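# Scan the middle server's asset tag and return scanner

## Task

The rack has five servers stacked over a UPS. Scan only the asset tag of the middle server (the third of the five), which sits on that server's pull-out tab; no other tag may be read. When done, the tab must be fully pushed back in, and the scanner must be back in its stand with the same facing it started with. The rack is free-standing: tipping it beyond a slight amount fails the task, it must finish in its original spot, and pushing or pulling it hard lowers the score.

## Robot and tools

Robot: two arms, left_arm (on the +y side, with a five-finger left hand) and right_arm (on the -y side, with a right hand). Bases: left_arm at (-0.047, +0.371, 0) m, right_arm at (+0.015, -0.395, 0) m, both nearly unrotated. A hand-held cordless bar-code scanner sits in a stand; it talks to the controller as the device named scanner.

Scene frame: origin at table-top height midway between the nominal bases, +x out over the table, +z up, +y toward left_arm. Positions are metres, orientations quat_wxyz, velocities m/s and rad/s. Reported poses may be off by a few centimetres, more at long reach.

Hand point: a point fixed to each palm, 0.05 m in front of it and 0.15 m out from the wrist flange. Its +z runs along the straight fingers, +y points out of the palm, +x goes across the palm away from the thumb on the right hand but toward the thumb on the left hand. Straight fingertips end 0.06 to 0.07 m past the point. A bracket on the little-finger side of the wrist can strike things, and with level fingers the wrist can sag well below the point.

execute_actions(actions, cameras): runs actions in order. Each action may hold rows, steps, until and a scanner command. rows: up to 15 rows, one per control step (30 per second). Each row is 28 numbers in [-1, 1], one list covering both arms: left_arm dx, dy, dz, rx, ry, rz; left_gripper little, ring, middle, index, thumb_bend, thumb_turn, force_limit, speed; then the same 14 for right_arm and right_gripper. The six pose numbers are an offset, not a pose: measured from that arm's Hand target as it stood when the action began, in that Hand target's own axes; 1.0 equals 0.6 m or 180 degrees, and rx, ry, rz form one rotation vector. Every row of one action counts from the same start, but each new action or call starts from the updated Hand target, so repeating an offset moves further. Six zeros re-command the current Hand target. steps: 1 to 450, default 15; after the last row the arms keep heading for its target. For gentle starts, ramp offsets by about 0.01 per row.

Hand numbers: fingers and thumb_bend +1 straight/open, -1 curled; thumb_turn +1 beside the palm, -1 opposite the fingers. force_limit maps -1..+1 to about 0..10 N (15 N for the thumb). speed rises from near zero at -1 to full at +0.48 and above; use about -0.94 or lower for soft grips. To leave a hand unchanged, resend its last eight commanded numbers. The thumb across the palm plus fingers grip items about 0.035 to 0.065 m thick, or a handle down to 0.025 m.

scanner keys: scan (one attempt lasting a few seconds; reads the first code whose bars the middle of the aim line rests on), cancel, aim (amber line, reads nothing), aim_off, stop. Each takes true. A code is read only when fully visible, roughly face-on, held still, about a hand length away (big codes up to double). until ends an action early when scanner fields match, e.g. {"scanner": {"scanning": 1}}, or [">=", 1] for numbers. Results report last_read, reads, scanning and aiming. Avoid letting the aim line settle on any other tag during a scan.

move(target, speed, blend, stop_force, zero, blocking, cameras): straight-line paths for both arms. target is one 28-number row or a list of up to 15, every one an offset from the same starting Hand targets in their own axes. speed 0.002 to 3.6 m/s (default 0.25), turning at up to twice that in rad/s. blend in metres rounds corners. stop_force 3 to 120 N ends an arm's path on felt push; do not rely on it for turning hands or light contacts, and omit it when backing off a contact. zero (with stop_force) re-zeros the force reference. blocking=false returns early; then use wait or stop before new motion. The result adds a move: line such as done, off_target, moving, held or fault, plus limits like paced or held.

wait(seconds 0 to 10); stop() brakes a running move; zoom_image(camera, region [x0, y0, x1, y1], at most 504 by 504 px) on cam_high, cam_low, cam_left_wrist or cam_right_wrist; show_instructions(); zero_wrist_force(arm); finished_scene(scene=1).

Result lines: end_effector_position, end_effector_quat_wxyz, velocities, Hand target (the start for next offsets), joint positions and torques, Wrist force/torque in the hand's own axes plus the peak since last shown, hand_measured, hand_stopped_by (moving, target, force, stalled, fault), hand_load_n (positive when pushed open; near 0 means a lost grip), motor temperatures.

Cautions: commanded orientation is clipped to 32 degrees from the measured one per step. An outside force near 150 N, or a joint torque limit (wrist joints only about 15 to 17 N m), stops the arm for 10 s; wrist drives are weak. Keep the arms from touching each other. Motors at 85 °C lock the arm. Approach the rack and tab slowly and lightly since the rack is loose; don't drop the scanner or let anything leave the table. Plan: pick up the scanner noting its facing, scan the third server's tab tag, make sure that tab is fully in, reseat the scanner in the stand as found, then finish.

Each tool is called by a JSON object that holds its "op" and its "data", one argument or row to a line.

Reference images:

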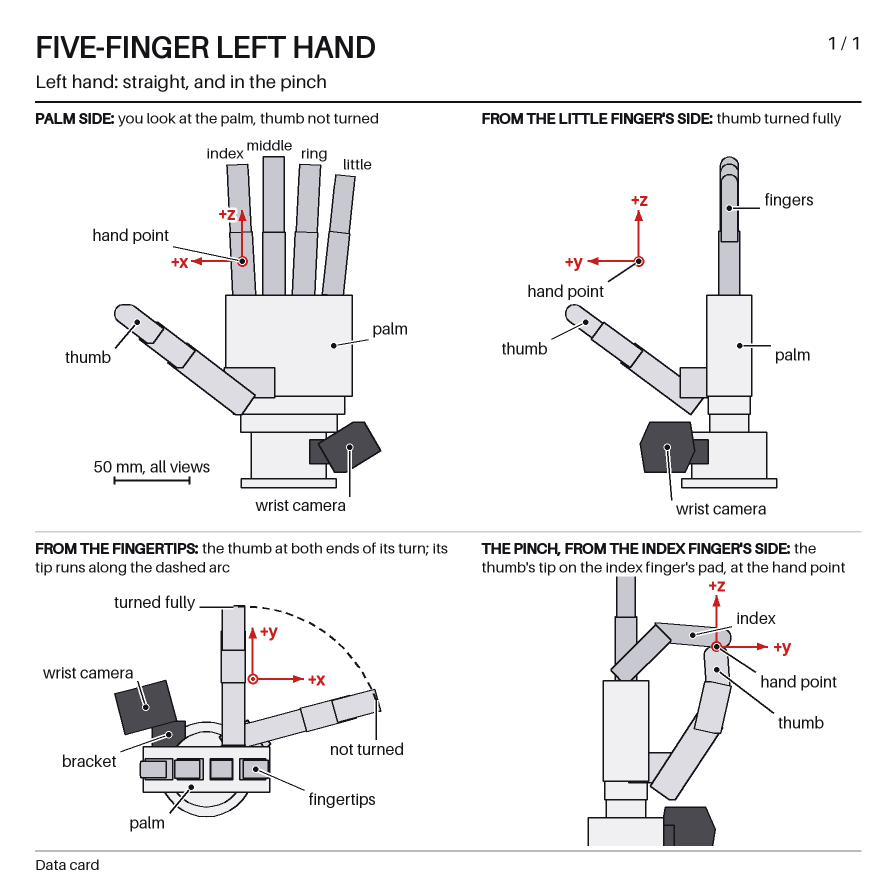

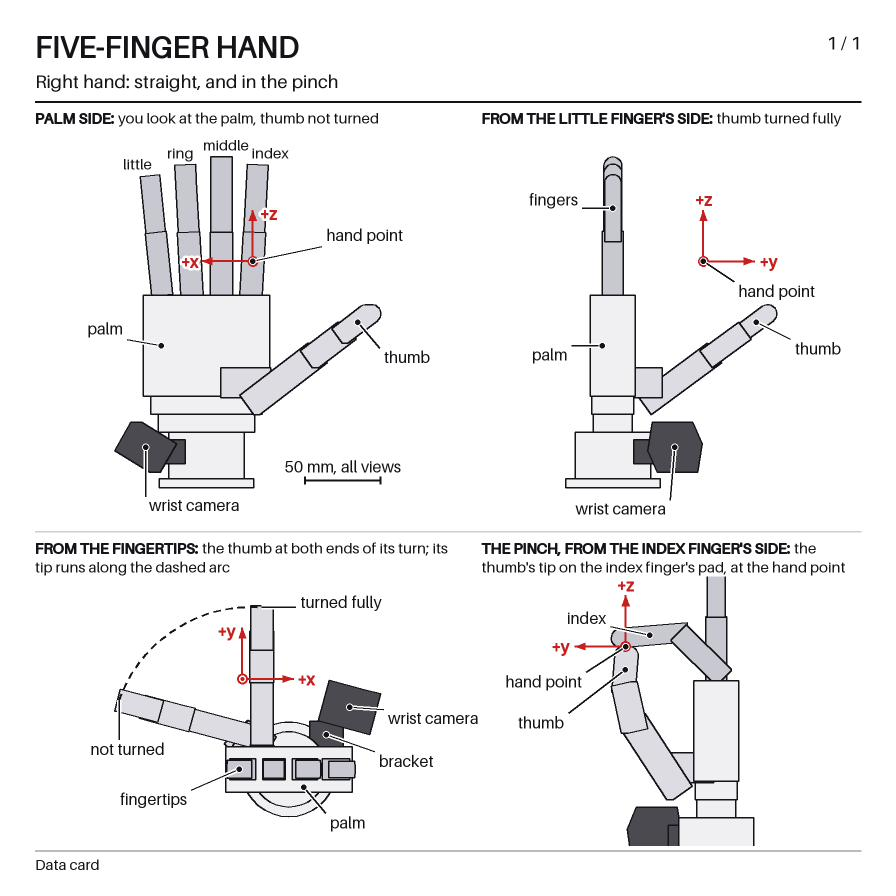

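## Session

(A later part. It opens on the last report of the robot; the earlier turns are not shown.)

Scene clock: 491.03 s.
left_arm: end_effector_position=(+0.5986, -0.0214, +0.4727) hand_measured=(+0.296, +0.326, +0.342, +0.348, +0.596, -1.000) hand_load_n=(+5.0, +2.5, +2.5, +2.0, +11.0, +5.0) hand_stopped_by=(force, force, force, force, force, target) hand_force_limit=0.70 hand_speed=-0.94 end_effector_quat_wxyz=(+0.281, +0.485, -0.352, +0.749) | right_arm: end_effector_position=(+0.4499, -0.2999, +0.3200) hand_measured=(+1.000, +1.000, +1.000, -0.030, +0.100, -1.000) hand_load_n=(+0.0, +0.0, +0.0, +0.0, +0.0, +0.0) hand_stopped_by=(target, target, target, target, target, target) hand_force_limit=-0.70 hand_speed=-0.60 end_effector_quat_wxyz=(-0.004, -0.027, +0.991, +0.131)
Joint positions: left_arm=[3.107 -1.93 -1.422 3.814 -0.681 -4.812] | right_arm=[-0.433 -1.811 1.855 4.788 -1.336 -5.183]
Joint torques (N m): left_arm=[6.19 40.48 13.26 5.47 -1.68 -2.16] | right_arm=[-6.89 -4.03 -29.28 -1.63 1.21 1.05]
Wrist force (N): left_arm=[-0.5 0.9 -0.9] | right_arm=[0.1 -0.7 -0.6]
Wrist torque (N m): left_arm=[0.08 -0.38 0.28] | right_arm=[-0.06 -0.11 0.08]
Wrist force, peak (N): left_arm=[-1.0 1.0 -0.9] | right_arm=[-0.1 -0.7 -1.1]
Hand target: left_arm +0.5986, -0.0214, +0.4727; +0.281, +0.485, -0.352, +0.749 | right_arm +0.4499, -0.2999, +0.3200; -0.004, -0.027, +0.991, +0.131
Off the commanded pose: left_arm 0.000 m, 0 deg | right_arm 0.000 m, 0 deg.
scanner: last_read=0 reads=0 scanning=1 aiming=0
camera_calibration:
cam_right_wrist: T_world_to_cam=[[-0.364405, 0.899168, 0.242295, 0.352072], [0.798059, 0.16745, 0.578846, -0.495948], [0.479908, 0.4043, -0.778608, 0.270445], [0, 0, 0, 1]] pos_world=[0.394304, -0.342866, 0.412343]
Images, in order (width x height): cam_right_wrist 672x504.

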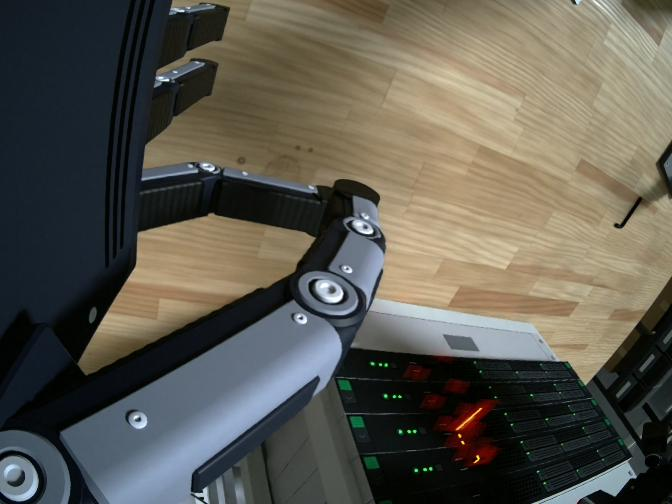

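{"op": "execute_actions", "data": {
  "actions": [
    {"scanner":{"cancel":true},"steps":2}
  ]
}}

{"op": "move", "data": {
  "target": [
    [0.1617,-0.0520,-0.4025,0,0,0,-0.3,-0.3,-0.3,-0.3,-0.4,-1,0.7,-0.94,0,0,0,0,0,0,1,1,1,-0.03,0.1,-1,-0.7,-0.6],
    [0.1617,-0.0520,-0.4025,0,0,0,-0.3,-0.3,-0.3,-0.3,-0.4,-1,0.7,-0.94,-0.3040,0.2515,0.1382,0,0,0,1,1,1,-0.03,0.1,-1,-0.7,-0.6]
  ],
  "speed": 0.15,
  "cameras": ["cam_right_wrist", "cam_high"]
}}

{"op": "zoom_image", "data": {
  "camera": "cam_right_wrist",
  "region": [370, 270, 490, 390]
}}

Scene clock: 498.37 s.
left_arm: end_effector_position=(+0.5986, -0.0214, +0.4727) hand_measured=(+0.296, +0.326, +0.342, +0.348, +0.596, -1.000) hand_load_n=(+5.0, +2.5, +2.0, +2.0, +11.0, +5.0) hand_stopped_by=(force, force, force, force, force, target) hand_force_limit=0.70 hand_speed=-0.94 end_effector_quat_wxyz=(+0.281, +0.485, -0.352, +0.749) | right_arm: end_effector_position=(+0.4499, -0.2999, +0.3200) hand_measured=(+1.000, +1.000, +1.000, -0.030, +0.100, -1.000) hand_load_n=(+0.0, +0.0, +0.0, +0.0, +0.0, +0.0) hand_stopped_by=(target, target, target, target, target, target) hand_force_limit=-0.70 hand_speed=-0.60 end_effector_quat_wxyz=(-0.004, -0.027, +0.991, +0.131)
Joint positions: left_arm=[3.107 -1.93 -1.422 3.814 -0.681 -4.812] | right_arm=[-0.433 -1.811 1.855 4.788 -1.336 -5.183]
Joint torques (N m): left_arm=[5.42 39.79 13.86 5.28 -1.66 -2.42] | right_arm=[-5.63 -4.82 -28.83 -1.73 1.11 0.89]
Wrist force (N): left_arm=[-0.7 0.9 -0.7] | right_arm=[0.0 -0.7 -1.0]
Wrist torque (N m): left_arm=[0.07 -0.33 0.27] | right_arm=[-0.05 -0.07 0.07]
Wrist force, peak (N): left_arm=[-1.0 0.8 -1.0] | right_arm=[0.0 -0.8 -1.2]
Hand target: left_arm +0.5986, -0.0214, +0.4727; +0.281, +0.485, -0.352, +0.749 | right_arm +0.4499, -0.2999, +0.3200; -0.004, -0.027, +0.991, +0.131
Off the commanded pose: left_arm 0.000 m, 0 deg | right_arm 0.000 m, 0 deg.
scanner: last_read=0 reads=0 scanning=0 aiming=0

Scene clock: 502.90 s.
left_arm: end_effector_position=(+0.4587, +0.1983, +0.5027) hand_measured=(+0.296, +0.326, +0.342, +0.348, +0.596, -1.000) hand_load_n=(+5.0, +2.5, +2.0, +2.0, +11.0, +4.5) hand_stopped_by=(force, force, force, force, force, target) hand_force_limit=0.70 hand_speed=-0.94 end_effector_quat_wxyz=(+0.281, +0.485, -0.352, +0.749) | right_arm: end_effector_position=(+0.6227, -0.1228, +0.2789) hand_measured=(+1.000, +1.000, +1.000, -0.030, +0.100, -1.000) hand_load_n=(+0.0, +0.0, +0.0, +0.0, +0.0, +0.0) hand_stopped_by=(target, target, target, target, target, target) hand_force_limit=-0.70 hand_speed=-0.60 end_effector_quat_wxyz=(-0.004, -0.027, +0.991, +0.131)
Joint positions: left_arm=[3.603 -1.456 -2.008 4.614 -0.313 -5.573] | right_arm=[-0.007 -1.33 1.508 4.545 -1.308 -4.744]
Joint torques (N m): left_arm=[6.47 10.03 13.4 5.65 -3.51 -2.29] | right_arm=[8.24 -23.44 -36.19 -0.3 -0.69 1.57]
Wrist force (N): left_arm=[-0.4 0.5 -0.5] | right_arm=[-0.1 -0.9 -0.3]
Wrist torque (N m): left_arm=[0.02 -0.36 0.28] | right_arm=[-0.10 -0.09 -0.12]
Wrist force, peak (N): left_arm=[0.1 -0.1 -1.9] | right_arm=[0.3 -1.3 -1.1]
Hand target: left_arm +0.4587, +0.1983, +0.5027; +0.281, +0.485, -0.352, +0.749 | right_arm +0.6227, -0.1228, +0.2789; -0.004, -0.027, +0.991, +0.131
Off the commanded pose: left_arm 0.000 m, 0 deg | right_arm 0.000 m, 0 deg.
scanner: last_read=0 reads=0 scanning=0 aiming=0
move: done
camera_calibration:
cam_right_wrist: T_world_to_cam=[[-0.364399, 0.899173, 0.242285, 0.265811], [0.797992, 0.167394, 0.578954, -0.639633], [0.480022, 0.404312, -0.778531, 0.0839115], [0, 0, 0, 1]] pos_world=[0.567004, -0.165866, 0.371243]
Images, in order (width x height): cam_high 896x504, cam_right_wrist 672x504.

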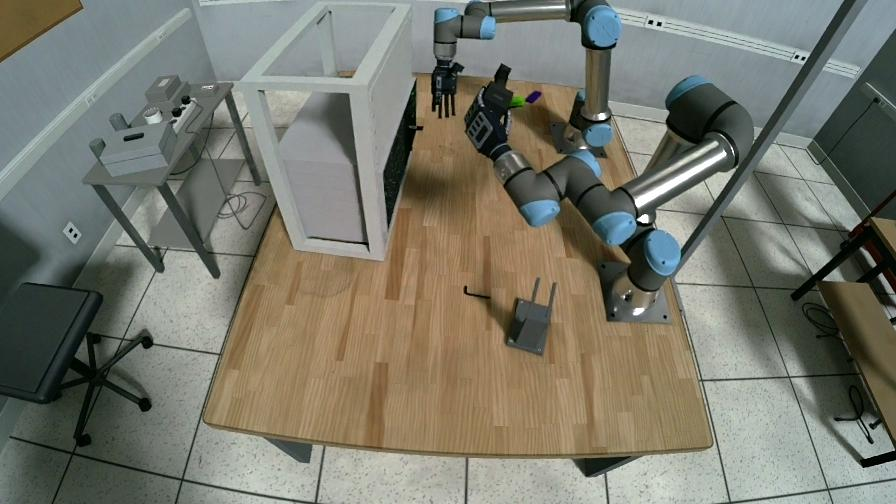

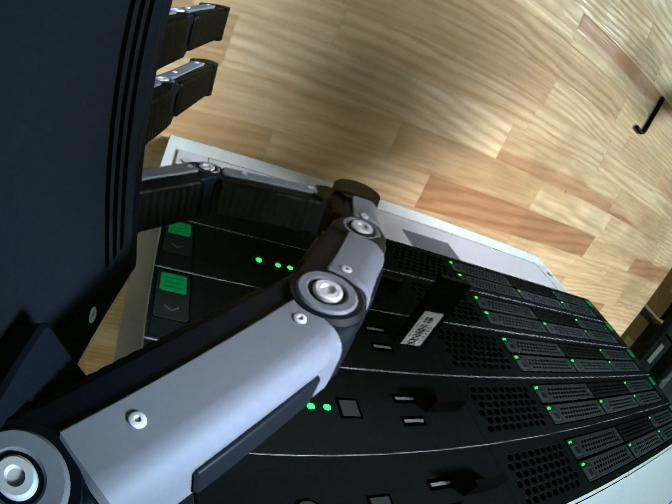

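Scaled by 4.200 from the camera's 672x504 image, which has a finer 960x720 frame.

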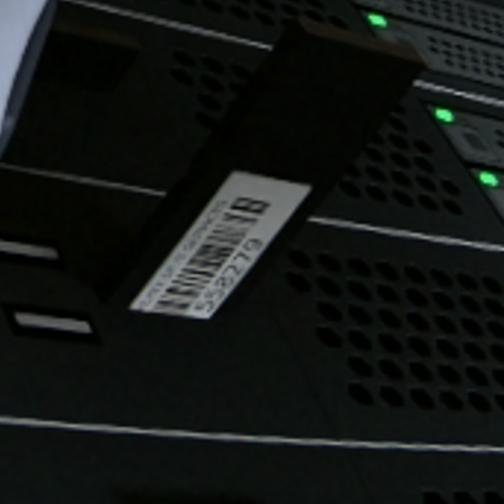

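{"op": "execute_actions", "data": {
  "actions": []
}}

Scene clock: 509.13 s.
left_arm: end_effector_position=(+0.4587, +0.1983, +0.5027) hand_measured=(+0.296, +0.326, +0.342, +0.348, +0.596, -1.000) hand_load_n=(+5.0, +2.5, +2.5, +1.5, +11.0, +4.5) hand_stopped_by=(force, force, force, force, force, target) hand_force_limit=0.70 hand_speed=-0.94 end_effector_quat_wxyz=(+0.281, +0.485, -0.352, +0.749) | right_arm: end_effector_position=(+0.6227, -0.1228, +0.2789) hand_measured=(+1.000, +1.000, +1.000, -0.030, +0.100, -1.000) hand_load_n=(+0.0, +0.0, +0.0, +0.0, +0.0, +0.0) hand_stopped_by=(target, target, target, target, target, target) hand_force_limit=-0.70 hand_speed=-0.60 end_effector_quat_wxyz=(-0.004, -0.027, +0.991, +0.131)
Joint positions: left_arm=[3.603 -1.456 -2.008 4.614 -0.313 -5.573] | right_arm=[-0.007 -1.33 1.507 4.545 -1.308 -4.744]
Joint velocities: within noise
Joint torques (N m): left_arm=[5.61 10.47 14.31 5.56 -3.47 -2.46] | right_arm=[8.43 -22.17 -36.6 -0.45 -0.75 1.42]
Motor temperatures (°C): left_arm=[31 34 33 45 36 42] | right_arm=[30 33 33 38 38 41]
Wrist force (N): left_arm=[-0.4 0.5 -0.6] | right_arm=[-0.4 -0.8 -0.4]
Wrist torque (N m): left_arm=[0.02 -0.37 0.28] | right_arm=[-0.08 -0.04 -0.13]
Wrist force, peak (N): left_arm=[-0.5 0.5 -1.1] | right_arm=[-0.2 -1.1 -0.5]
Hand target: left_arm +0.4587, +0.1983, +0.5027; +0.281, +0.485, -0.352, +0.749 | right_arm +0.6227, -0.1228, +0.2789; -0.004, -0.027, +0.991, +0.131
Off the commanded pose: left_arm 0.000 m, 0 deg | right_arm 0.000 m, 0 deg.
scanner: last_read=0 reads=0 scanning=0 aiming=0
camera_calibration:
cam_left_wrist: T_world_to_cam=[[0.616285, 0.627498, 0.475857, -0.651797], [-0.753856, 0.295273, 0.586954, -0.00269569], [0.227805, -0.720458, 0.655015, -0.172064], [0, 0, 0, 1]] pos_world=[0.438857, 0.285832, 0.424449]
cam_right_wrist: T_world_to_cam=[[-0.364405, 0.899168, 0.242295, 0.265757], [0.798059, 0.16745, 0.578846, -0.639718], [0.479908, 0.4043, -0.778608, 0.0839146], [0, 0, 0, 1]] pos_world=[0.567104, -0.165766, 0.371243]

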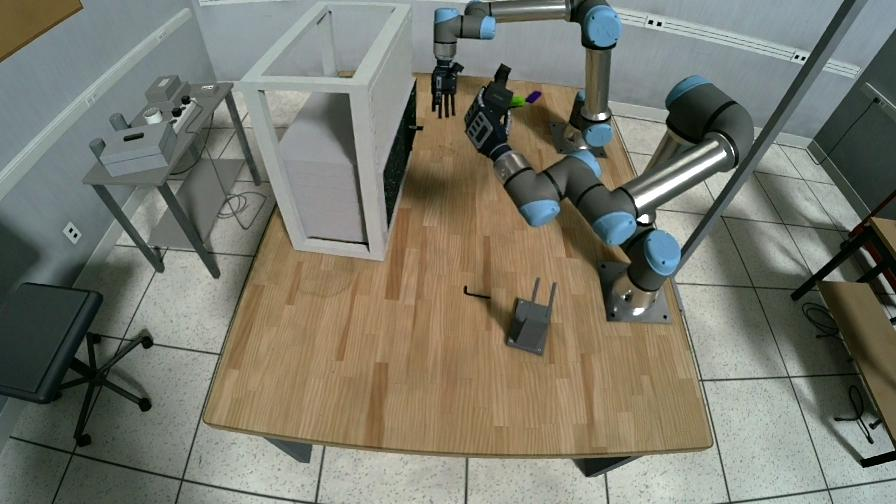

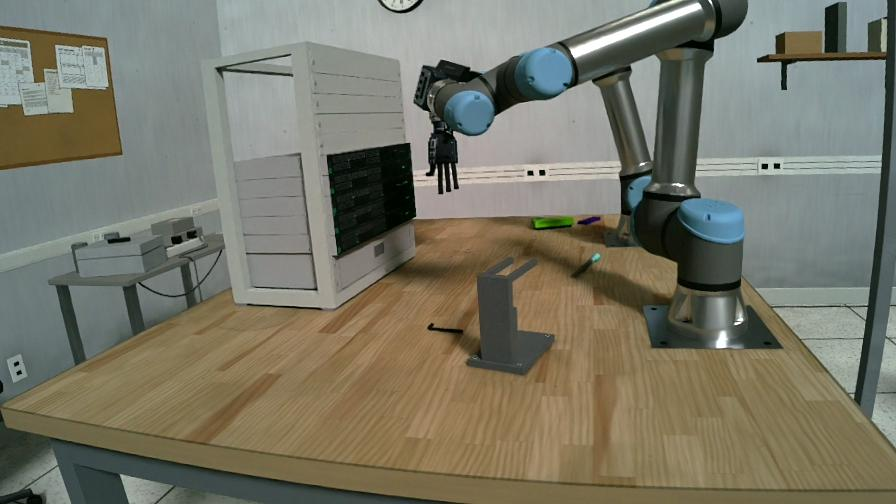

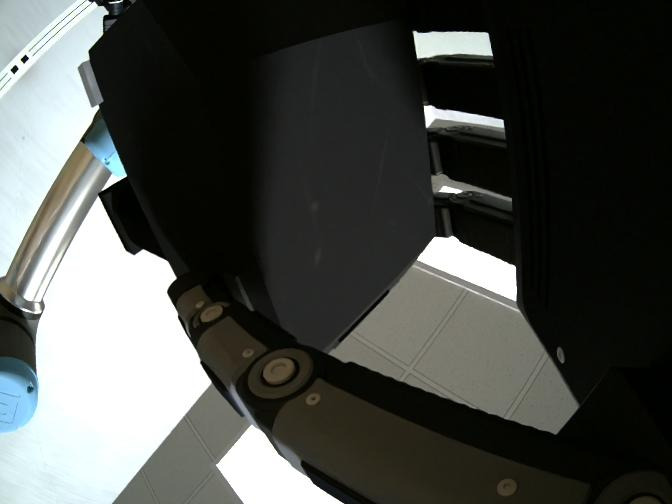

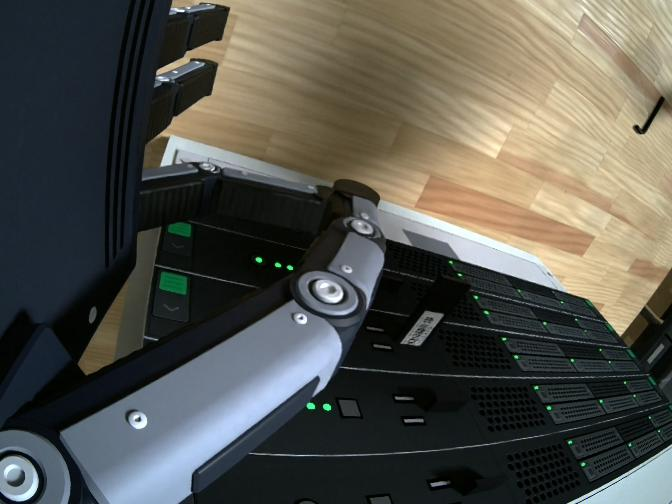

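{"op": "zoom_image", "data": {
  "camera": "cam_right_wrist",
  "region": [390, 290, 470, 370]
}}

Scaled by 6.300 from the camera's 672x504 image, which has a finer 960x720 frame.

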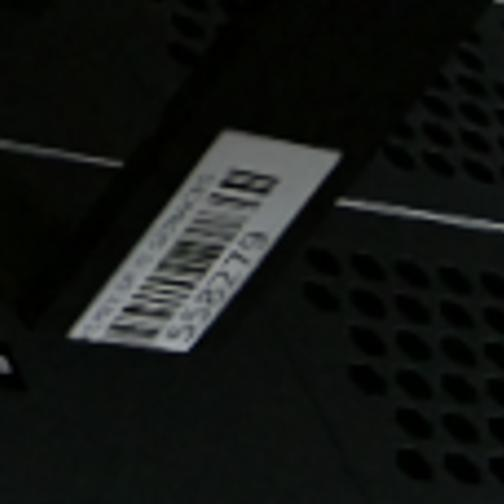

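{"op": "move", "data": {
  "target": [
    [0.0358,-0.0902,-0.1998,0,0,0,-0.3,-0.3,-0.3,-0.3,-0.4,-1,0.7,-0.94, 0.0847,0.0665,-0.0185,-0.0002,-0.0713,0.2620,1,1,1,-0.03,0.1,-1,-0.7,-0.6],
    [0.0358,-0.0902,-0.1998,0,0,0,-0.3,-0.3,-0.3,-0.3,-0.4,-1,0.7,-0.94, 0.0455,0.1523,0.0702,-0.0004,-0.1426,0.5241,1,1,1,-0.03,0.1,-1,-0.7,-0.6]
  ],
  "blend": 0.02,
  "speed": 0.25,
  "cameras": ["cam_right_wrist", "cam_high"]
}}

Scene clock: 526.40 s.
left_arm: end_effector_position=(+0.4293, +0.3274, +0.5027) hand_measured=(+0.296, +0.326, +0.342, +0.348, +0.596, -1.000) hand_load_n=(+5.0, +2.5, +2.0, +1.5, +11.5, +5.0) hand_stopped_by=(force, force, force, force, force, target) hand_force_limit=0.70 hand_speed=-0.94 end_effector_quat_wxyz=(+0.254, +0.480, -0.324, +0.775) | right_arm: end_effector_position=(+0.5900, -0.0253, +0.2620) hand_measured=(+1.000, +1.000, +1.000, -0.030, +0.100, -1.000) hand_load_n=(+0.0, +0.0, +0.0, +0.0, +0.0, +0.5) hand_stopped_by=(target, target, target, target, target, target) hand_force_limit=-0.70 hand_speed=-0.60 end_effector_quat_wxyz=(+0.098, +0.728, +0.672, +0.089)
Joint positions: left_arm=[3.905 -1.509 -2.181 5.52 -0.347 -6.282] | right_arm=[0.485 -1.28 1.547 4.225 -1.72 -2.562]
Joint torques (N m): left_arm=[5.7 11.03 12.74 5.1 -3.64 -2.29] | right_arm=[8.43 -23.85 -36.88 -0.39 -1.75 1.47]
Wrist force (N): left_arm=[-0.5 0.7 -1.0] | right_arm=[-0.2 -0.9 -0.7]
Wrist torque (N m): left_arm=[0.08 -0.40 0.22] | right_arm=[-0.10 -0.05 -0.11]
Wrist force, peak (N): left_arm=[-0.9 0.4 -1.4] | right_arm=[-0.3 -1.0 -1.5]
Hand target: left_arm +0.4287, +0.3281, +0.5027; +0.281, +0.485, -0.352, +0.749 | right_arm +0.5900, -0.0253, +0.2620; +0.098, +0.728, +0.672, +0.089
Off the commanded pose: left_arm 0.001 m, 5 deg | right_arm 0.000 m, 0 deg.
scanner: last_read=0 reads=0 scanning=0 aiming=0
joint sent to its limit (left arm) — joint 6 (wrist 3), lower limit.
move: off_target (left_arm)
camera_calibration:
cam_right_wrist: T_world_to_cam=[[0.939759, 0.24051, 0.242916, -0.615982], [0.0572609, -0.811333, 0.581773, -0.208535], [0.337008, -0.532817, -0.776229, 0.107048], [0, 0, 0, 1]] pos_world=[0.55474, 0.0359956, 0.354046]
Images, in order (width x height): cam_high 896x504, cam_right_wrist 672x504.

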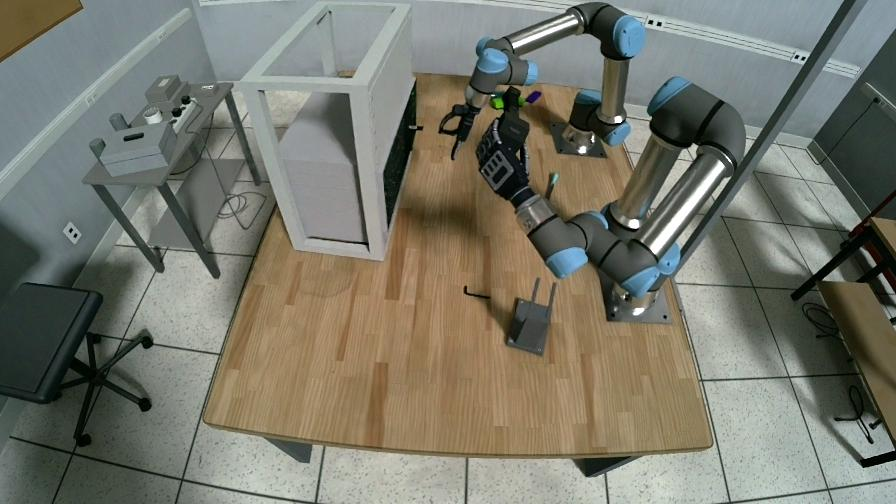

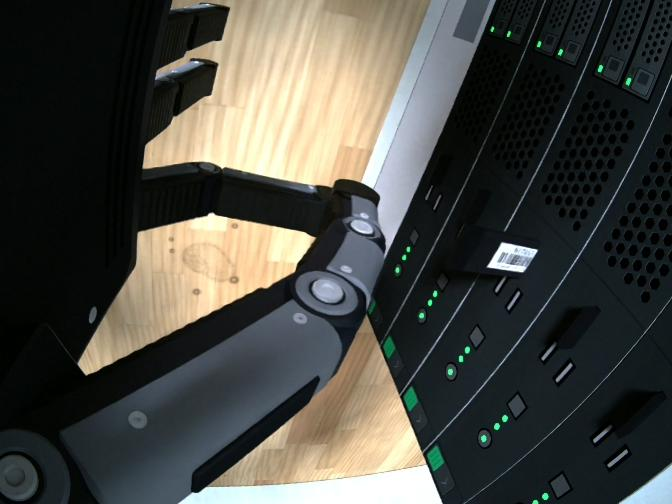

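{"op": "zoom_image", "data": {
  "camera": "cam_right_wrist",
  "region": [440, 190, 560, 310]
}}

{"op": "zoom_image", "data": {
  "camera": "cam_right_wrist",
  "region": [480, 225, 550, 285]
}}

Scaled by 4.200 from the camera's 672x504 image, which has a finer 960x720 frame.

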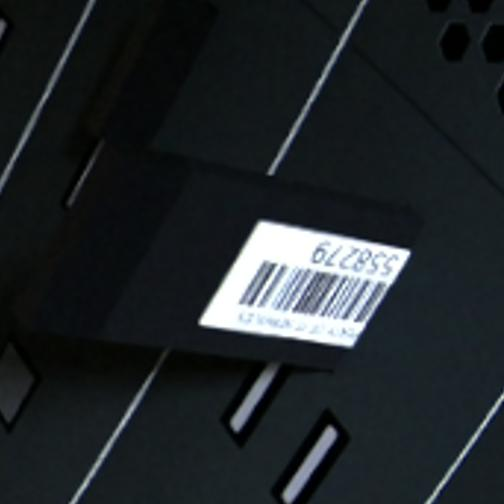

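Scaled by 7.200 from the camera's 672x504 image, which has a finer 960x720 frame.

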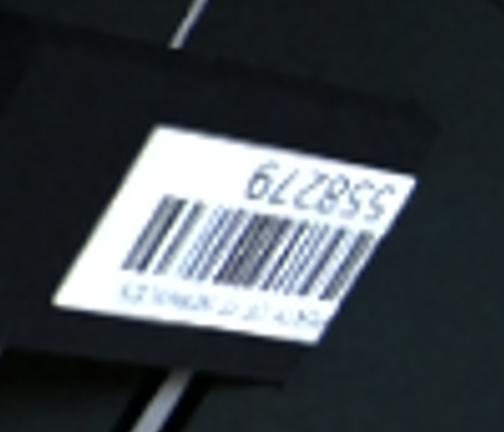

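{"op": "move", "data": {
  "target": [0,0,0,0,0,0,-0.3,-0.3,-0.3,-0.3,-0.4,-1,0.7,-0.94, -0.0213,0.0408,0.0474,0,0,0,1,1,1,-0.03,0.1,-1,-0.7,-0.6],
  "speed": 0.08,
  "cameras": ["cam_right_wrist"]
}}

{"op": "zoom_image", "data": {
  "camera": "cam_right_wrist",
  "region": [280, 150, 520, 330]
}}

Scene clock: 533.57 s.
left_arm: end_effector_position=(+0.4293, +0.3274, +0.5027) hand_measured=(+0.296, +0.326, +0.342, +0.348, +0.596, -1.000) hand_load_n=(+5.0, +2.5, +2.0, +2.0, +11.0, +5.0) hand_stopped_by=(force, force, force, force, force, target) hand_force_limit=0.70 hand_speed=-0.94 end_effector_quat_wxyz=(+0.254, +0.480, -0.324, +0.775) | right_arm: end_effector_position=(+0.6198, -0.0405, +0.2411) hand_measured=(+1.000, +1.000, +1.000, -0.030, +0.100, -1.000) hand_load_n=(+0.0, +0.0, +0.0, +0.0, +0.0, +0.0) hand_stopped_by=(target, target, target, target, target, target) hand_force_limit=-0.70 hand_speed=-0.60 end_effector_quat_wxyz=(+0.098, +0.728, +0.672, +0.089)
Joint positions: left_arm=[3.905 -1.509 -2.181 5.52 -0.347 -6.282] | right_arm=[0.439 -1.235 1.545 4.176 -1.71 -2.607]
Joint torques (N m): left_arm=[4.87 11.29 13.88 5.29 -3.55 -2.29] | right_arm=[-8.27 -25.11 -35.87 -4.9 1.19 -2.06]
Wrist force (N): left_arm=[-0.6 0.8 -1.0] | right_arm=[-0.1 -0.5 -1.0]
Wrist torque (N m): left_arm=[0.09 -0.39 0.22] | right_arm=[-0.02 -0.03 0.09]
Wrist force, peak (N): left_arm=[-0.7 0.9 -1.3] | right_arm=[-0.2 -1.2 -1.0]
Hand target: left_arm +0.4287, +0.3281, +0.5027; +0.281, +0.485, -0.352, +0.749 | right_arm +0.6199, -0.0405, +0.2410; +0.098, +0.728, +0.672, +0.089
Off the commanded pose: left_arm 0.001 m, 5 deg | right_arm 0.000 m, 0 deg.
scanner: last_read=0 reads=0 scanning=0 aiming=0
joint sent to its limit (left arm) — joint 6 (wrist 3), lower limit.
move: off_target (left_arm)
camera_calibration:
cam_right_wrist: T_world_to_cam=[[0.939804, 0.24037, 0.242881, -0.63536], [0.0571459, -0.811316, 0.581808, -0.210365], [0.336902, -0.532906, -0.776214, 0.0727081], [0, 0, 0, 1]] pos_world=[0.58464, 0.0207956, 0.333146]
Images, in order (width x height): cam_right_wrist 672x504.

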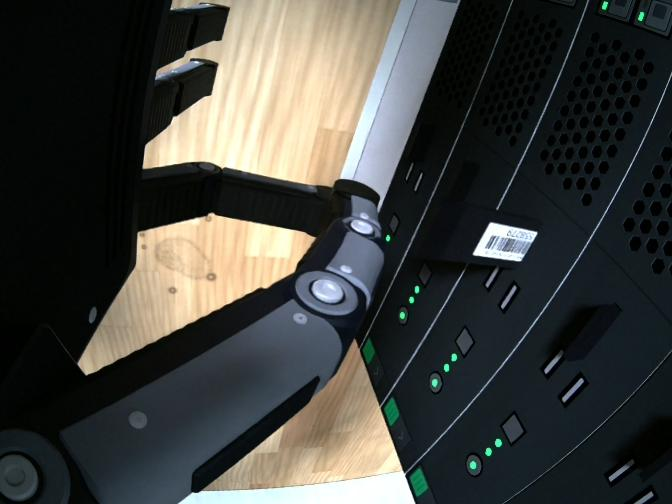

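Scaled by 2.100 from the camera's 672x504 image, which has a finer 960x720 frame.

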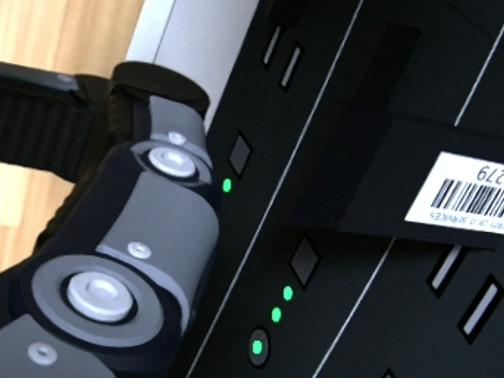

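{"op": "zoom_image", "data": {
  "camera": "cam_right_wrist",
  "region": [460, 205, 550, 280]
}}

Scaled by 5.600 from the camera's 672x504 image, which has a finer 960x720 frame.

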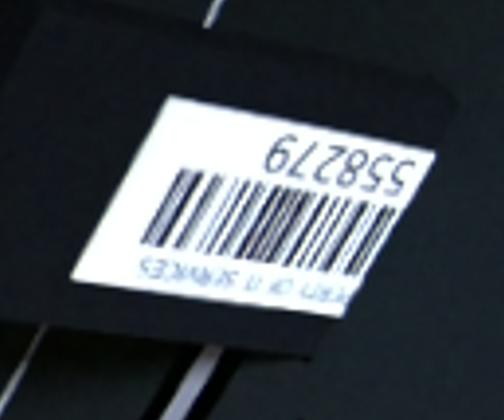

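{"op": "zoom_image", "data": {
  "camera": "cam_right_wrist",
  "region": [395, 160, 495, 270]
}}

Scaled by 4.582 from the camera's 672x504 image, which has a finer 960x720 frame.

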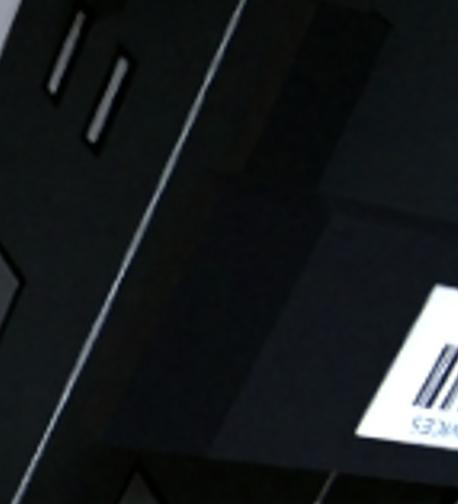

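{"op": "move", "data": {
  "target": [0,0,0,0,0,0,-0.3,-0.3,-0.3,-0.3,-0.4,-1,0.7,-0.94, 0.0047,0.0550,0.0133,0,0,0,1,1,1,-0.03,0.1,-1,-0.7,-0.6],
  "speed": 0.05,
  "stop_force": 4,
  "cameras": ["cam_right_wrist"]
}}

{"op": "zoom_image", "data": {
  "camera": "cam_right_wrist",
  "region": [300, 130, 500, 280]
}}

Scene clock: 543.13 s.
left_arm: end_effector_position=(+0.4293, +0.3274, +0.5027) hand_measured=(+0.296, +0.326, +0.342, +0.348, +0.596, -1.000) hand_load_n=(+5.0, +2.5, +2.5, +2.0, +11.0, +4.5) hand_stopped_by=(force, force, force, force, force, target) hand_force_limit=0.70 hand_speed=-0.94 end_effector_quat_wxyz=(+0.254, +0.480, -0.324, +0.775) | right_arm: end_effector_position=(+0.6540, -0.0405, +0.2420) hand_measured=(+1.000, +1.000, +1.000, -0.030, +0.100, -1.000) hand_load_n=(+0.0, +0.0, +0.0, +0.0, -0.5, +0.0) hand_stopped_by=(target, target, target, target, target, target) hand_force_limit=-0.70 hand_speed=-0.60 end_effector_quat_wxyz=(+0.098, +0.728, +0.672, +0.089)
Joint positions: left_arm=[3.905 -1.509 -2.181 5.52 -0.347 -6.282] | right_arm=[0.415 -1.174 1.457 4.2 -1.704 -2.63]
Joint torques (N m): left_arm=[4.43 10.29 17.5 4.94 -3.55 -2.37] | right_arm=[-8.98 -27.08 -35.5 -0.42 1.32 -2.17]
Wrist force (N): left_arm=[-0.8 0.9 -1.2] | right_arm=[-0.1 -1.5 -2.2]
Wrist torque (N m): left_arm=[0.11 -0.37 0.20] | right_arm=[-0.10 -0.04 0.08]
Wrist force, peak (N): left_arm=[-0.9 1.0 -1.2] | right_arm=[-0.4 -1.7 -2.4]
Hand target: left_arm +0.4287, +0.3281, +0.5027; +0.281, +0.485, -0.352, +0.749 | right_arm +0.6540, -0.0405, +0.2420; +0.098, +0.728, +0.672, +0.089
Off the commanded pose: left_arm 0.001 m, 5 deg | right_arm 0.000 m, 0 deg.
scanner: last_read=0 reads=0 scanning=0 aiming=0
joint sent to its limit (left arm) — joint 6 (wrist 3), lower limit.
move: off_target (left_arm)
camera_calibration:
cam_right_wrist: T_world_to_cam=[[0.939804, 0.24037, 0.242881, -0.667626], [0.0571459, -0.811316, 0.581808, -0.212837], [0.336902, -0.532906, -0.776214, 0.0619183], [0, 0, 0, 1]] pos_world=[0.61874, 0.0207956, 0.334046]
Images, in order (width x height): cam_right_wrist 672x504.

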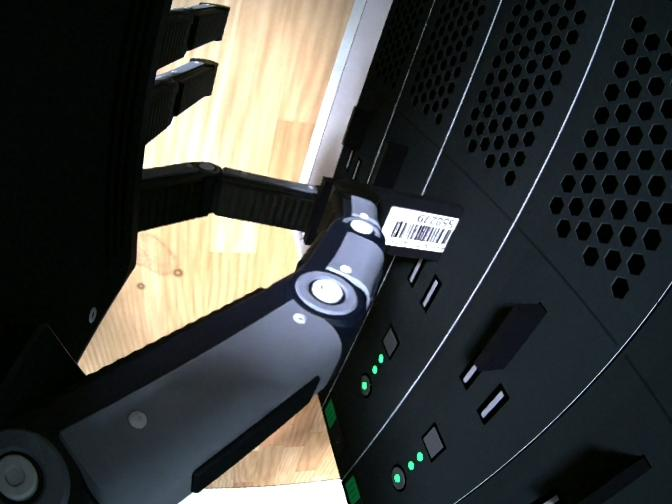

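Scaled by 2.520 from the camera's 672x504 image, which has a finer 960x720 frame.

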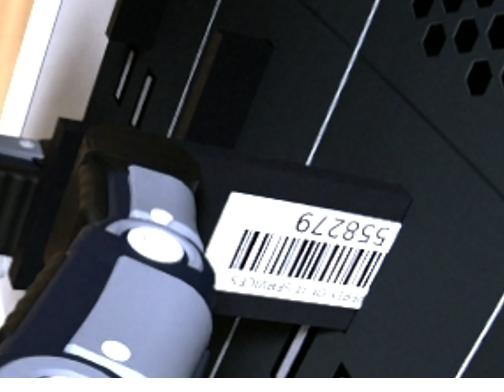

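{"op": "execute_actions", "data": {
  "actions": [
    {"rows":[[0,0,0,0,0,0,-0.3,-0.3,-0.3,-0.3,-0.4,-1,0.7,-0.94,0,0,0,0,0,0,1,1,1,-0.5,0.1,-1,-0.2,-0.92]],"steps":120}
  ]
}}

Scene clock: 547.93 s.
left_arm: end_effector_position=(+0.4293, +0.3274, +0.5027) hand_measured=(+0.296, +0.326, +0.342, +0.348, +0.596, -1.000) hand_load_n=(+5.0, +2.5, +2.0, +2.0, +11.0, +5.0) hand_stopped_by=(force, force, force, force, force, target) hand_force_limit=0.70 hand_speed=-0.94 end_effector_quat_wxyz=(+0.254, +0.480, -0.324, +0.775) | right_arm: end_effector_position=(+0.6540, -0.0405, +0.2420) hand_measured=(+1.000, +1.000, +1.000, -0.186, +0.100, -1.000) hand_load_n=(+0.0, +0.0, +0.0, +4.5, -0.5, -0.5) hand_stopped_by=(target, target, target, force, target, target) hand_force_limit=-0.20 hand_speed=-0.92 end_effector_quat_wxyz=(+0.098, +0.728, +0.672, +0.089)
Joint positions: left_arm=[3.905 -1.509 -2.181 5.52 -0.347 -6.282] | right_arm=[0.415 -1.174 1.457 4.2 -1.704 -2.63]
Joint torques (N m): left_arm=[3.15 11.09 19.11 4.94 -3.57 -2.32] | right_arm=[-2.99 -32.99 -34.74 -1.05 1.07 -1.86]
Wrist force (N): left_arm=[-0.5 1.0 -1.0] | right_arm=[-0.3 -1.3 -1.3]
Wrist torque (N m): left_arm=[0.12 -0.41 0.22] | right_arm=[-0.09 -0.04 0.10]
Wrist force, peak (N): left_arm=[-0.6 0.9 -1.3] | right_arm=[-0.3 -1.7 -2.5]
Hand target: left_arm +0.4287, +0.3281, +0.5027; +0.281, +0.485, -0.352, +0.749 | right_arm +0.6540, -0.0405, +0.2420; +0.098, +0.728, +0.672, +0.089
Off the commanded pose: left_arm 0.001 m, 5 deg | right_arm 0.000 m, 0 deg.
scanner: last_read=0 reads=0 scanning=0 aiming=0
joint sent to its limit (left arm) — joint 6 (wrist 3), lower limit.

{"op": "move", "data": {
  "target": [0,0,0,0,0,0,-0.3,-0.3,-0.3,-0.3,-0.4,-1,0.7,-0.94, 0.0005,-0.0257,-0.0070,0,0,0,1,1,1,-0.5,0.1,-1,-0.2,-0.92],
  "speed": 0.02,
  "stop_force": 8,
  "cameras": ["cam_right_wrist"]
}}

{"op": "zoom_image", "data": {
  "camera": "cam_right_wrist",
  "region": [300, 130, 500, 280]
}}

Scene clock: 550.53 s.
left_arm: end_effector_position=(+0.4293, +0.3274, +0.5027) hand_measured=(+0.296, +0.326, +0.342, +0.348, +0.596, -1.000) hand_load_n=(+5.0, +2.5, +2.0, +2.0, +11.5, +4.5) hand_stopped_by=(force, force, force, force, force, target) hand_force_limit=0.70 hand_speed=-0.94 end_effector_quat_wxyz=(+0.254, +0.480, -0.324, +0.775) | right_arm: end_effector_position=(+0.6381, -0.0389, +0.2420) hand_measured=(+1.000, +1.000, +1.000, -0.186, +0.100, -1.000) hand_load_n=(-0.5, +0.0, +0.0, +3.5, +3.5, +2.0) hand_stopped_by=(target, target, target, force, target, target) hand_force_limit=-0.20 hand_speed=-0.92 end_effector_quat_wxyz=(+0.098, +0.728, +0.672, +0.089)
Joint positions: left_arm=[3.905 -1.509 -2.181 5.52 -0.347 -6.282] | right_arm=[0.428 -1.201 1.495 4.191 -1.707 -2.617]
Joint torques (N m): left_arm=[2.48 11.08 19.13 4.98 -3.54 -2.33] | right_arm=[11.71 -43.2 -8.66 -4.39 -0.5 1.29]
Wrist force (N): left_arm=[-0.5 0.6 -1.2] | right_arm=[-2.9 2.8 0.4]
Wrist torque (N m): left_arm=[0.08 -0.40 0.23] | right_arm=[-0.06 -0.04 0.16]
Wrist force, peak (N): left_arm=[-0.7 1.2 -1.1] | right_arm=[-2.9 3.8 -0.2]
Hand target: left_arm +0.4287, +0.3281, +0.5027; +0.281, +0.485, -0.352, +0.749 | right_arm +0.6381, -0.0389, +0.2420; +0.098, +0.728, +0.672, +0.089
Off the commanded pose: left_arm 0.001 m, 5 deg | right_arm 0.000 m, 0 deg.
scanner: last_read=0 reads=0 scanning=0 aiming=0
joint sent to its limit (left arm) — joint 6 (wrist 3), lower limit.
move: off_target (left_arm)
camera_calibration:
cam_right_wrist: T_world_to_cam=[[0.939804, 0.24037, 0.242881, -0.653067], [0.0571459, -0.811316, 0.581808, -0.21063], [0.336902, -0.532906, -0.776214, 0.0681277], [0, 0, 0, 1]] pos_world=[0.60284, 0.0223956, 0.334046]
Images, in order (width x height): cam_right_wrist 672x504.

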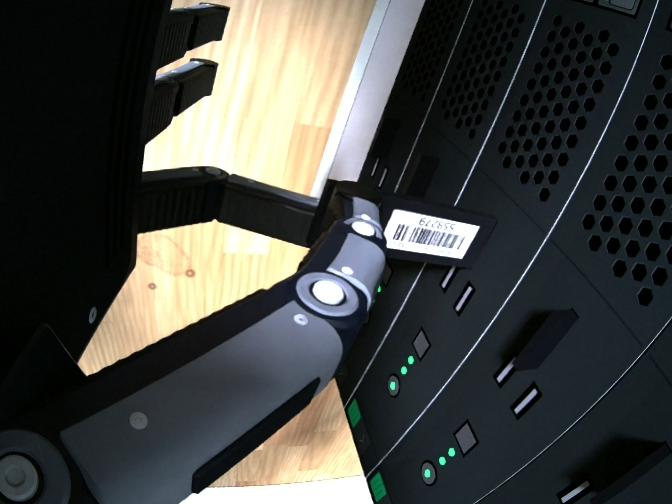

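Scaled by 2.520 from the camera's 672x504 image, which has a finer 960x720 frame.

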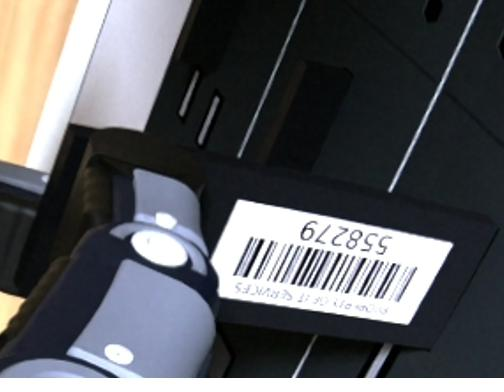

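{"op": "move", "data": {
  "target": [
    [0,0,0,0,0,0,-0.3,-0.3,-0.3,-0.3,-0.4,-1,0.7,-0.94, 0,0,0,0,0,0,1,1,1,-0.03,0.1,-1,-0.7,-0.6],
    [0,0,0,0,0,0,-0.3,-0.3,-0.3,-0.3,-0.4,-1,0.7,-0.94, 0.0017,-0.0685,-0.0220,0,0,0,1,1,1,-0.03,0.1,-1,-0.7,-0.6],
    [0,0,0,0,0,0,-0.3,-0.3,-0.3,-0.3,-0.4,-1,0.7,-0.94, -0.1510,-0.1448,-0.1735,0.0002,0.0713,-0.2620,1,1,1,-0.03,0.1,-1,-0.7,-0.6],
    [-0.0358,0.0902,0.1998,0,0,0,-0.3,-0.3,-0.3,-0.3,-0.4,-1,0.7,-0.94, -0.4588,-0.2343,-0.1972,0.0004,0.1426,-0.5241,1,1,1,-0.03,0.1,-1,-0.7,-0.6]
  ],
  "blend": [0,0.01,0.03,0],
  "speed": [0.05,0.08,0.25,0.25],
  "cameras": ["cam_right_wrist"]
}}

Scene clock: 560.97 s.
left_arm: end_effector_position=(+0.4587, +0.1983, +0.5027) hand_measured=(+0.296, +0.326, +0.342, +0.348, +0.596, -1.000) hand_load_n=(+5.0, +2.5, +2.0, +2.0, +11.5, +4.5) hand_stopped_by=(force, force, force, force, force, target) hand_force_limit=0.70 hand_speed=-0.94 end_effector_quat_wxyz=(+0.281, +0.485, -0.353, +0.749) | right_arm: end_effector_position=(+0.4499, -0.2998, +0.3198) hand_measured=(+1.000, +1.000, +1.000, -0.030, +0.100, -1.000) hand_load_n=(+0.0, +0.0, +0.0, +0.0, +0.0, +0.0) hand_stopped_by=(target, target, target, target, target, target) hand_force_limit=-0.70 hand_speed=-0.60 end_effector_quat_wxyz=(-0.004, -0.027, +0.991, +0.131)
Joint positions: left_arm=[3.603 -1.457 -2.009 4.615 -0.313 -5.574] | right_arm=[-0.432 -1.811 1.856 4.787 -1.336 -5.182]
Joint torques (N m): left_arm=[-5.85 21.69 31.36 -0.08 -3.61 1.45] | right_arm=[-7.93 -3.11 -37.22 -0.1 -0.74 -2.03]
Wrist force (N): left_arm=[-0.6 0.4 -0.6] | right_arm=[0.0 -0.6 -0.8]
Wrist torque (N m): left_arm=[0.00 -0.33 0.11] | right_arm=[-0.05 -0.09 0.08]
Wrist force, peak (N): left_arm=[-0.9 0.4 -1.5] | right_arm=[-3.7 2.9 -0.2]
Hand target: left_arm +0.4587, +0.1983, +0.5027; +0.281, +0.485, -0.352, +0.749 | right_arm +0.4499, -0.2998, +0.3198; -0.004, -0.027, +0.991, +0.131
Off the commanded pose: left_arm 0.000 m, 0 deg | right_arm 0.000 m, 0 deg.
scanner: last_read=0 reads=0 scanning=0 aiming=0
move: done
camera_calibration:
cam_right_wrist: T_world_to_cam=[[-0.364405, 0.899168, 0.242295, 0.351994], [0.798059, 0.16745, 0.578846, -0.495769], [0.479908, 0.4043, -0.778608, 0.270297], [0, 0, 0, 1]] pos_world=[0.394204, -0.342766, 0.412143]
Images, in order (width x height): cam_right_wrist 672x504.

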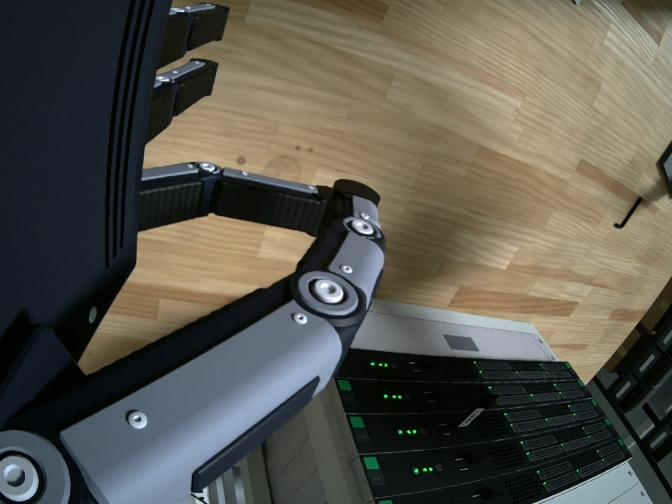

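{"op": "move", "data": {
  "target": [-0.1545,0.0655,0.3903,0,0,0,-0.3,-0.3,-0.3,-0.3,-0.4,-1,0.7,-0.94, 0,0,0,0,0,0,1,1,1,-0.03,0.1,-1,-0.7,-0.6],
  "speed": 0.15
}}

{"op": "execute_actions", "data": {
  "actions": [
    {"scanner":{"scan":true},"steps":75,"until":{"scanner":{"reads":[">",0]}}}
  ],
  "cameras": ["cam_right_wrist"]
}}

{"op": "zoom_image", "data": {
  "camera": "cam_right_wrist",
  "region": [410, 360, 530, 480]
}}

Scene clock: 564.93 s.
left_arm: end_effector_position=(+0.5869, -0.0199, +0.4726) hand_measured=(+0.296, +0.326, +0.342, +0.348, +0.596, -1.000) hand_load_n=(+5.0, +2.5, +2.0, +1.5, +11.0, +5.0) hand_stopped_by=(force, force, force, force, force, target) hand_force_limit=0.70 hand_speed=-0.94 end_effector_quat_wxyz=(+0.281, +0.485, -0.352, +0.749) | right_arm: end_effector_position=(+0.4499, -0.2998, +0.3198) hand_measured=(+1.000, +1.000, +1.000, -0.030, +0.100, -1.000) hand_load_n=(+0.0, +0.0, +0.0, +0.5, +0.0, +0.0) hand_stopped_by=(target, target, target, target, target, target) hand_force_limit=-0.70 hand_speed=-0.60 end_effector_quat_wxyz=(-0.004, -0.027, +0.991, +0.131)
Joint positions: left_arm=[3.109 -1.902 -1.461 3.826 -0.68 -4.813] | right_arm=[-0.432 -1.811 1.856 4.787 -1.336 -5.182]
Joint torques (N m): left_arm=[-6.77 30.07 28.77 -0.14 -2.28 1.37] | right_arm=[-7.38 -3.43 -36.71 -0.06 -0.47 -2.13]
Wrist force (N): left_arm=[-0.9 0.9 -0.8] | right_arm=[-0.2 -0.6 -0.8]
Wrist torque (N m): left_arm=[0.10 -0.28 0.06] | right_arm=[-0.04 -0.05 0.06]
Wrist force, peak (N): left_arm=[-1.0 1.3 -0.9] | right_arm=[-0.1 -1.0 -1.1]
Hand target: left_arm +0.5870, -0.0200, +0.4726; +0.281, +0.485, -0.352, +0.749 | right_arm +0.4499, -0.2998, +0.3198; -0.004, -0.027, +0.991, +0.131
Off the commanded pose: left_arm 0.000 m, 0 deg | right_arm 0.000 m, 0 deg.
scanner: last_read=0 reads=0 scanning=0 aiming=0
move: done

Scene clock: 565.37 s.
left_arm: end_effector_position=(+0.5870, -0.0200, +0.4726) hand_measured=(+0.296, +0.326, +0.342, +0.348, +0.596, -1.000) hand_load_n=(+5.0, +2.5, +2.5, +2.0, +11.5, +5.0) hand_stopped_by=(force, force, force, force, force, target) hand_force_limit=0.70 hand_speed=-0.94 end_effector_quat_wxyz=(+0.281, +0.485, -0.352, +0.749) | right_arm: end_effector_position=(+0.4499, -0.2998, +0.3198) hand_measured=(+1.000, +1.000, +1.000, -0.030, +0.100, -1.000) hand_load_n=(+0.0, +0.0, +0.0, +0.0, +0.0, +0.0) hand_stopped_by=(target, target, target, target, target, target) hand_force_limit=-0.70 hand_speed=-0.60 end_effector_quat_wxyz=(-0.004, -0.027, +0.991, +0.131)
Joint positions: left_arm=[3.108 -1.902 -1.461 3.825 -0.68 -4.813] | right_arm=[-0.432 -1.811 1.856 4.787 -1.336 -5.182]
Joint torques (N m): left_arm=[-6.91 29.25 31.05 -0.08 -2.32 1.44] | right_arm=[-7.72 -3.68 -36.71 -0.08 -0.43 -1.95]
Wrist force (N): left_arm=[-0.8 0.6 -0.7] | right_arm=[-0.2 -0.5 -0.9]
Wrist torque (N m): left_arm=[0.05 -0.30 0.08] | right_arm=[-0.03 -0.04 0.06]
Wrist force, peak (N): left_arm=[-0.8 0.6 -1.1] | right_arm=[0.0 -0.6 -1.2]
Hand target: left_arm +0.5870, -0.0200, +0.4726; +0.281, +0.485, -0.352, +0.749 | right_arm +0.4499, -0.2998, +0.3198; -0.004, -0.027, +0.991, +0.131
Off the commanded pose: left_arm 0.000 m, 0 deg | right_arm 0.000 m, 0 deg.
scanner: last_read=558279 reads=1 scanning=0 aiming=0
camera_calibration:
cam_right_wrist: T_world_to_cam=[[-0.364405, 0.899168, 0.242295, 0.351994], [0.798059, 0.16745, 0.578846, -0.495769], [0.479908, 0.4043, -0.778608, 0.270297], [0, 0, 0, 1]] pos_world=[0.394204, -0.342766, 0.412143]
Images, in order (width x height): cam_right_wrist 672x504.

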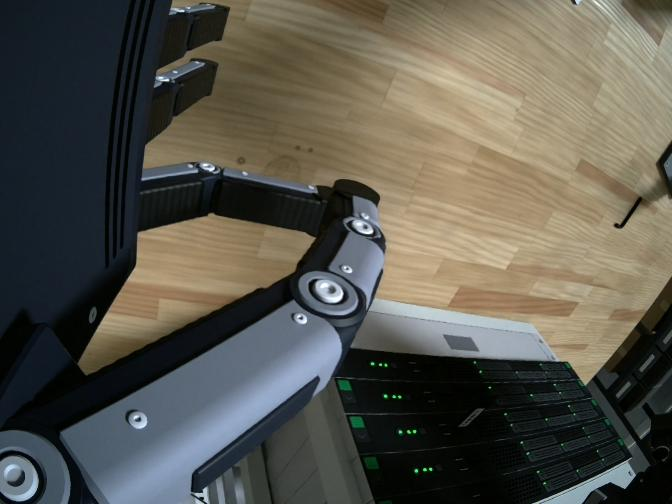

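Scaled by 4.200 from the camera's 672x504 image, which has a finer 960x720 frame.

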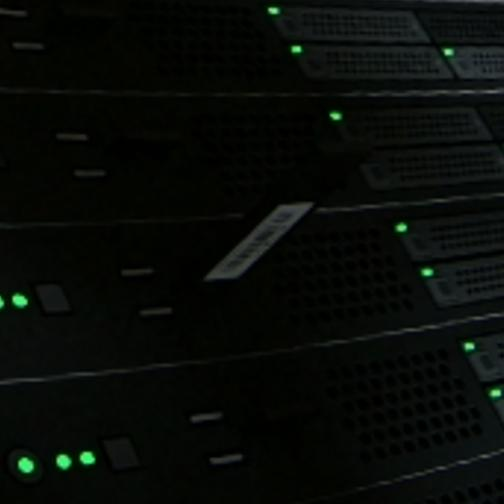

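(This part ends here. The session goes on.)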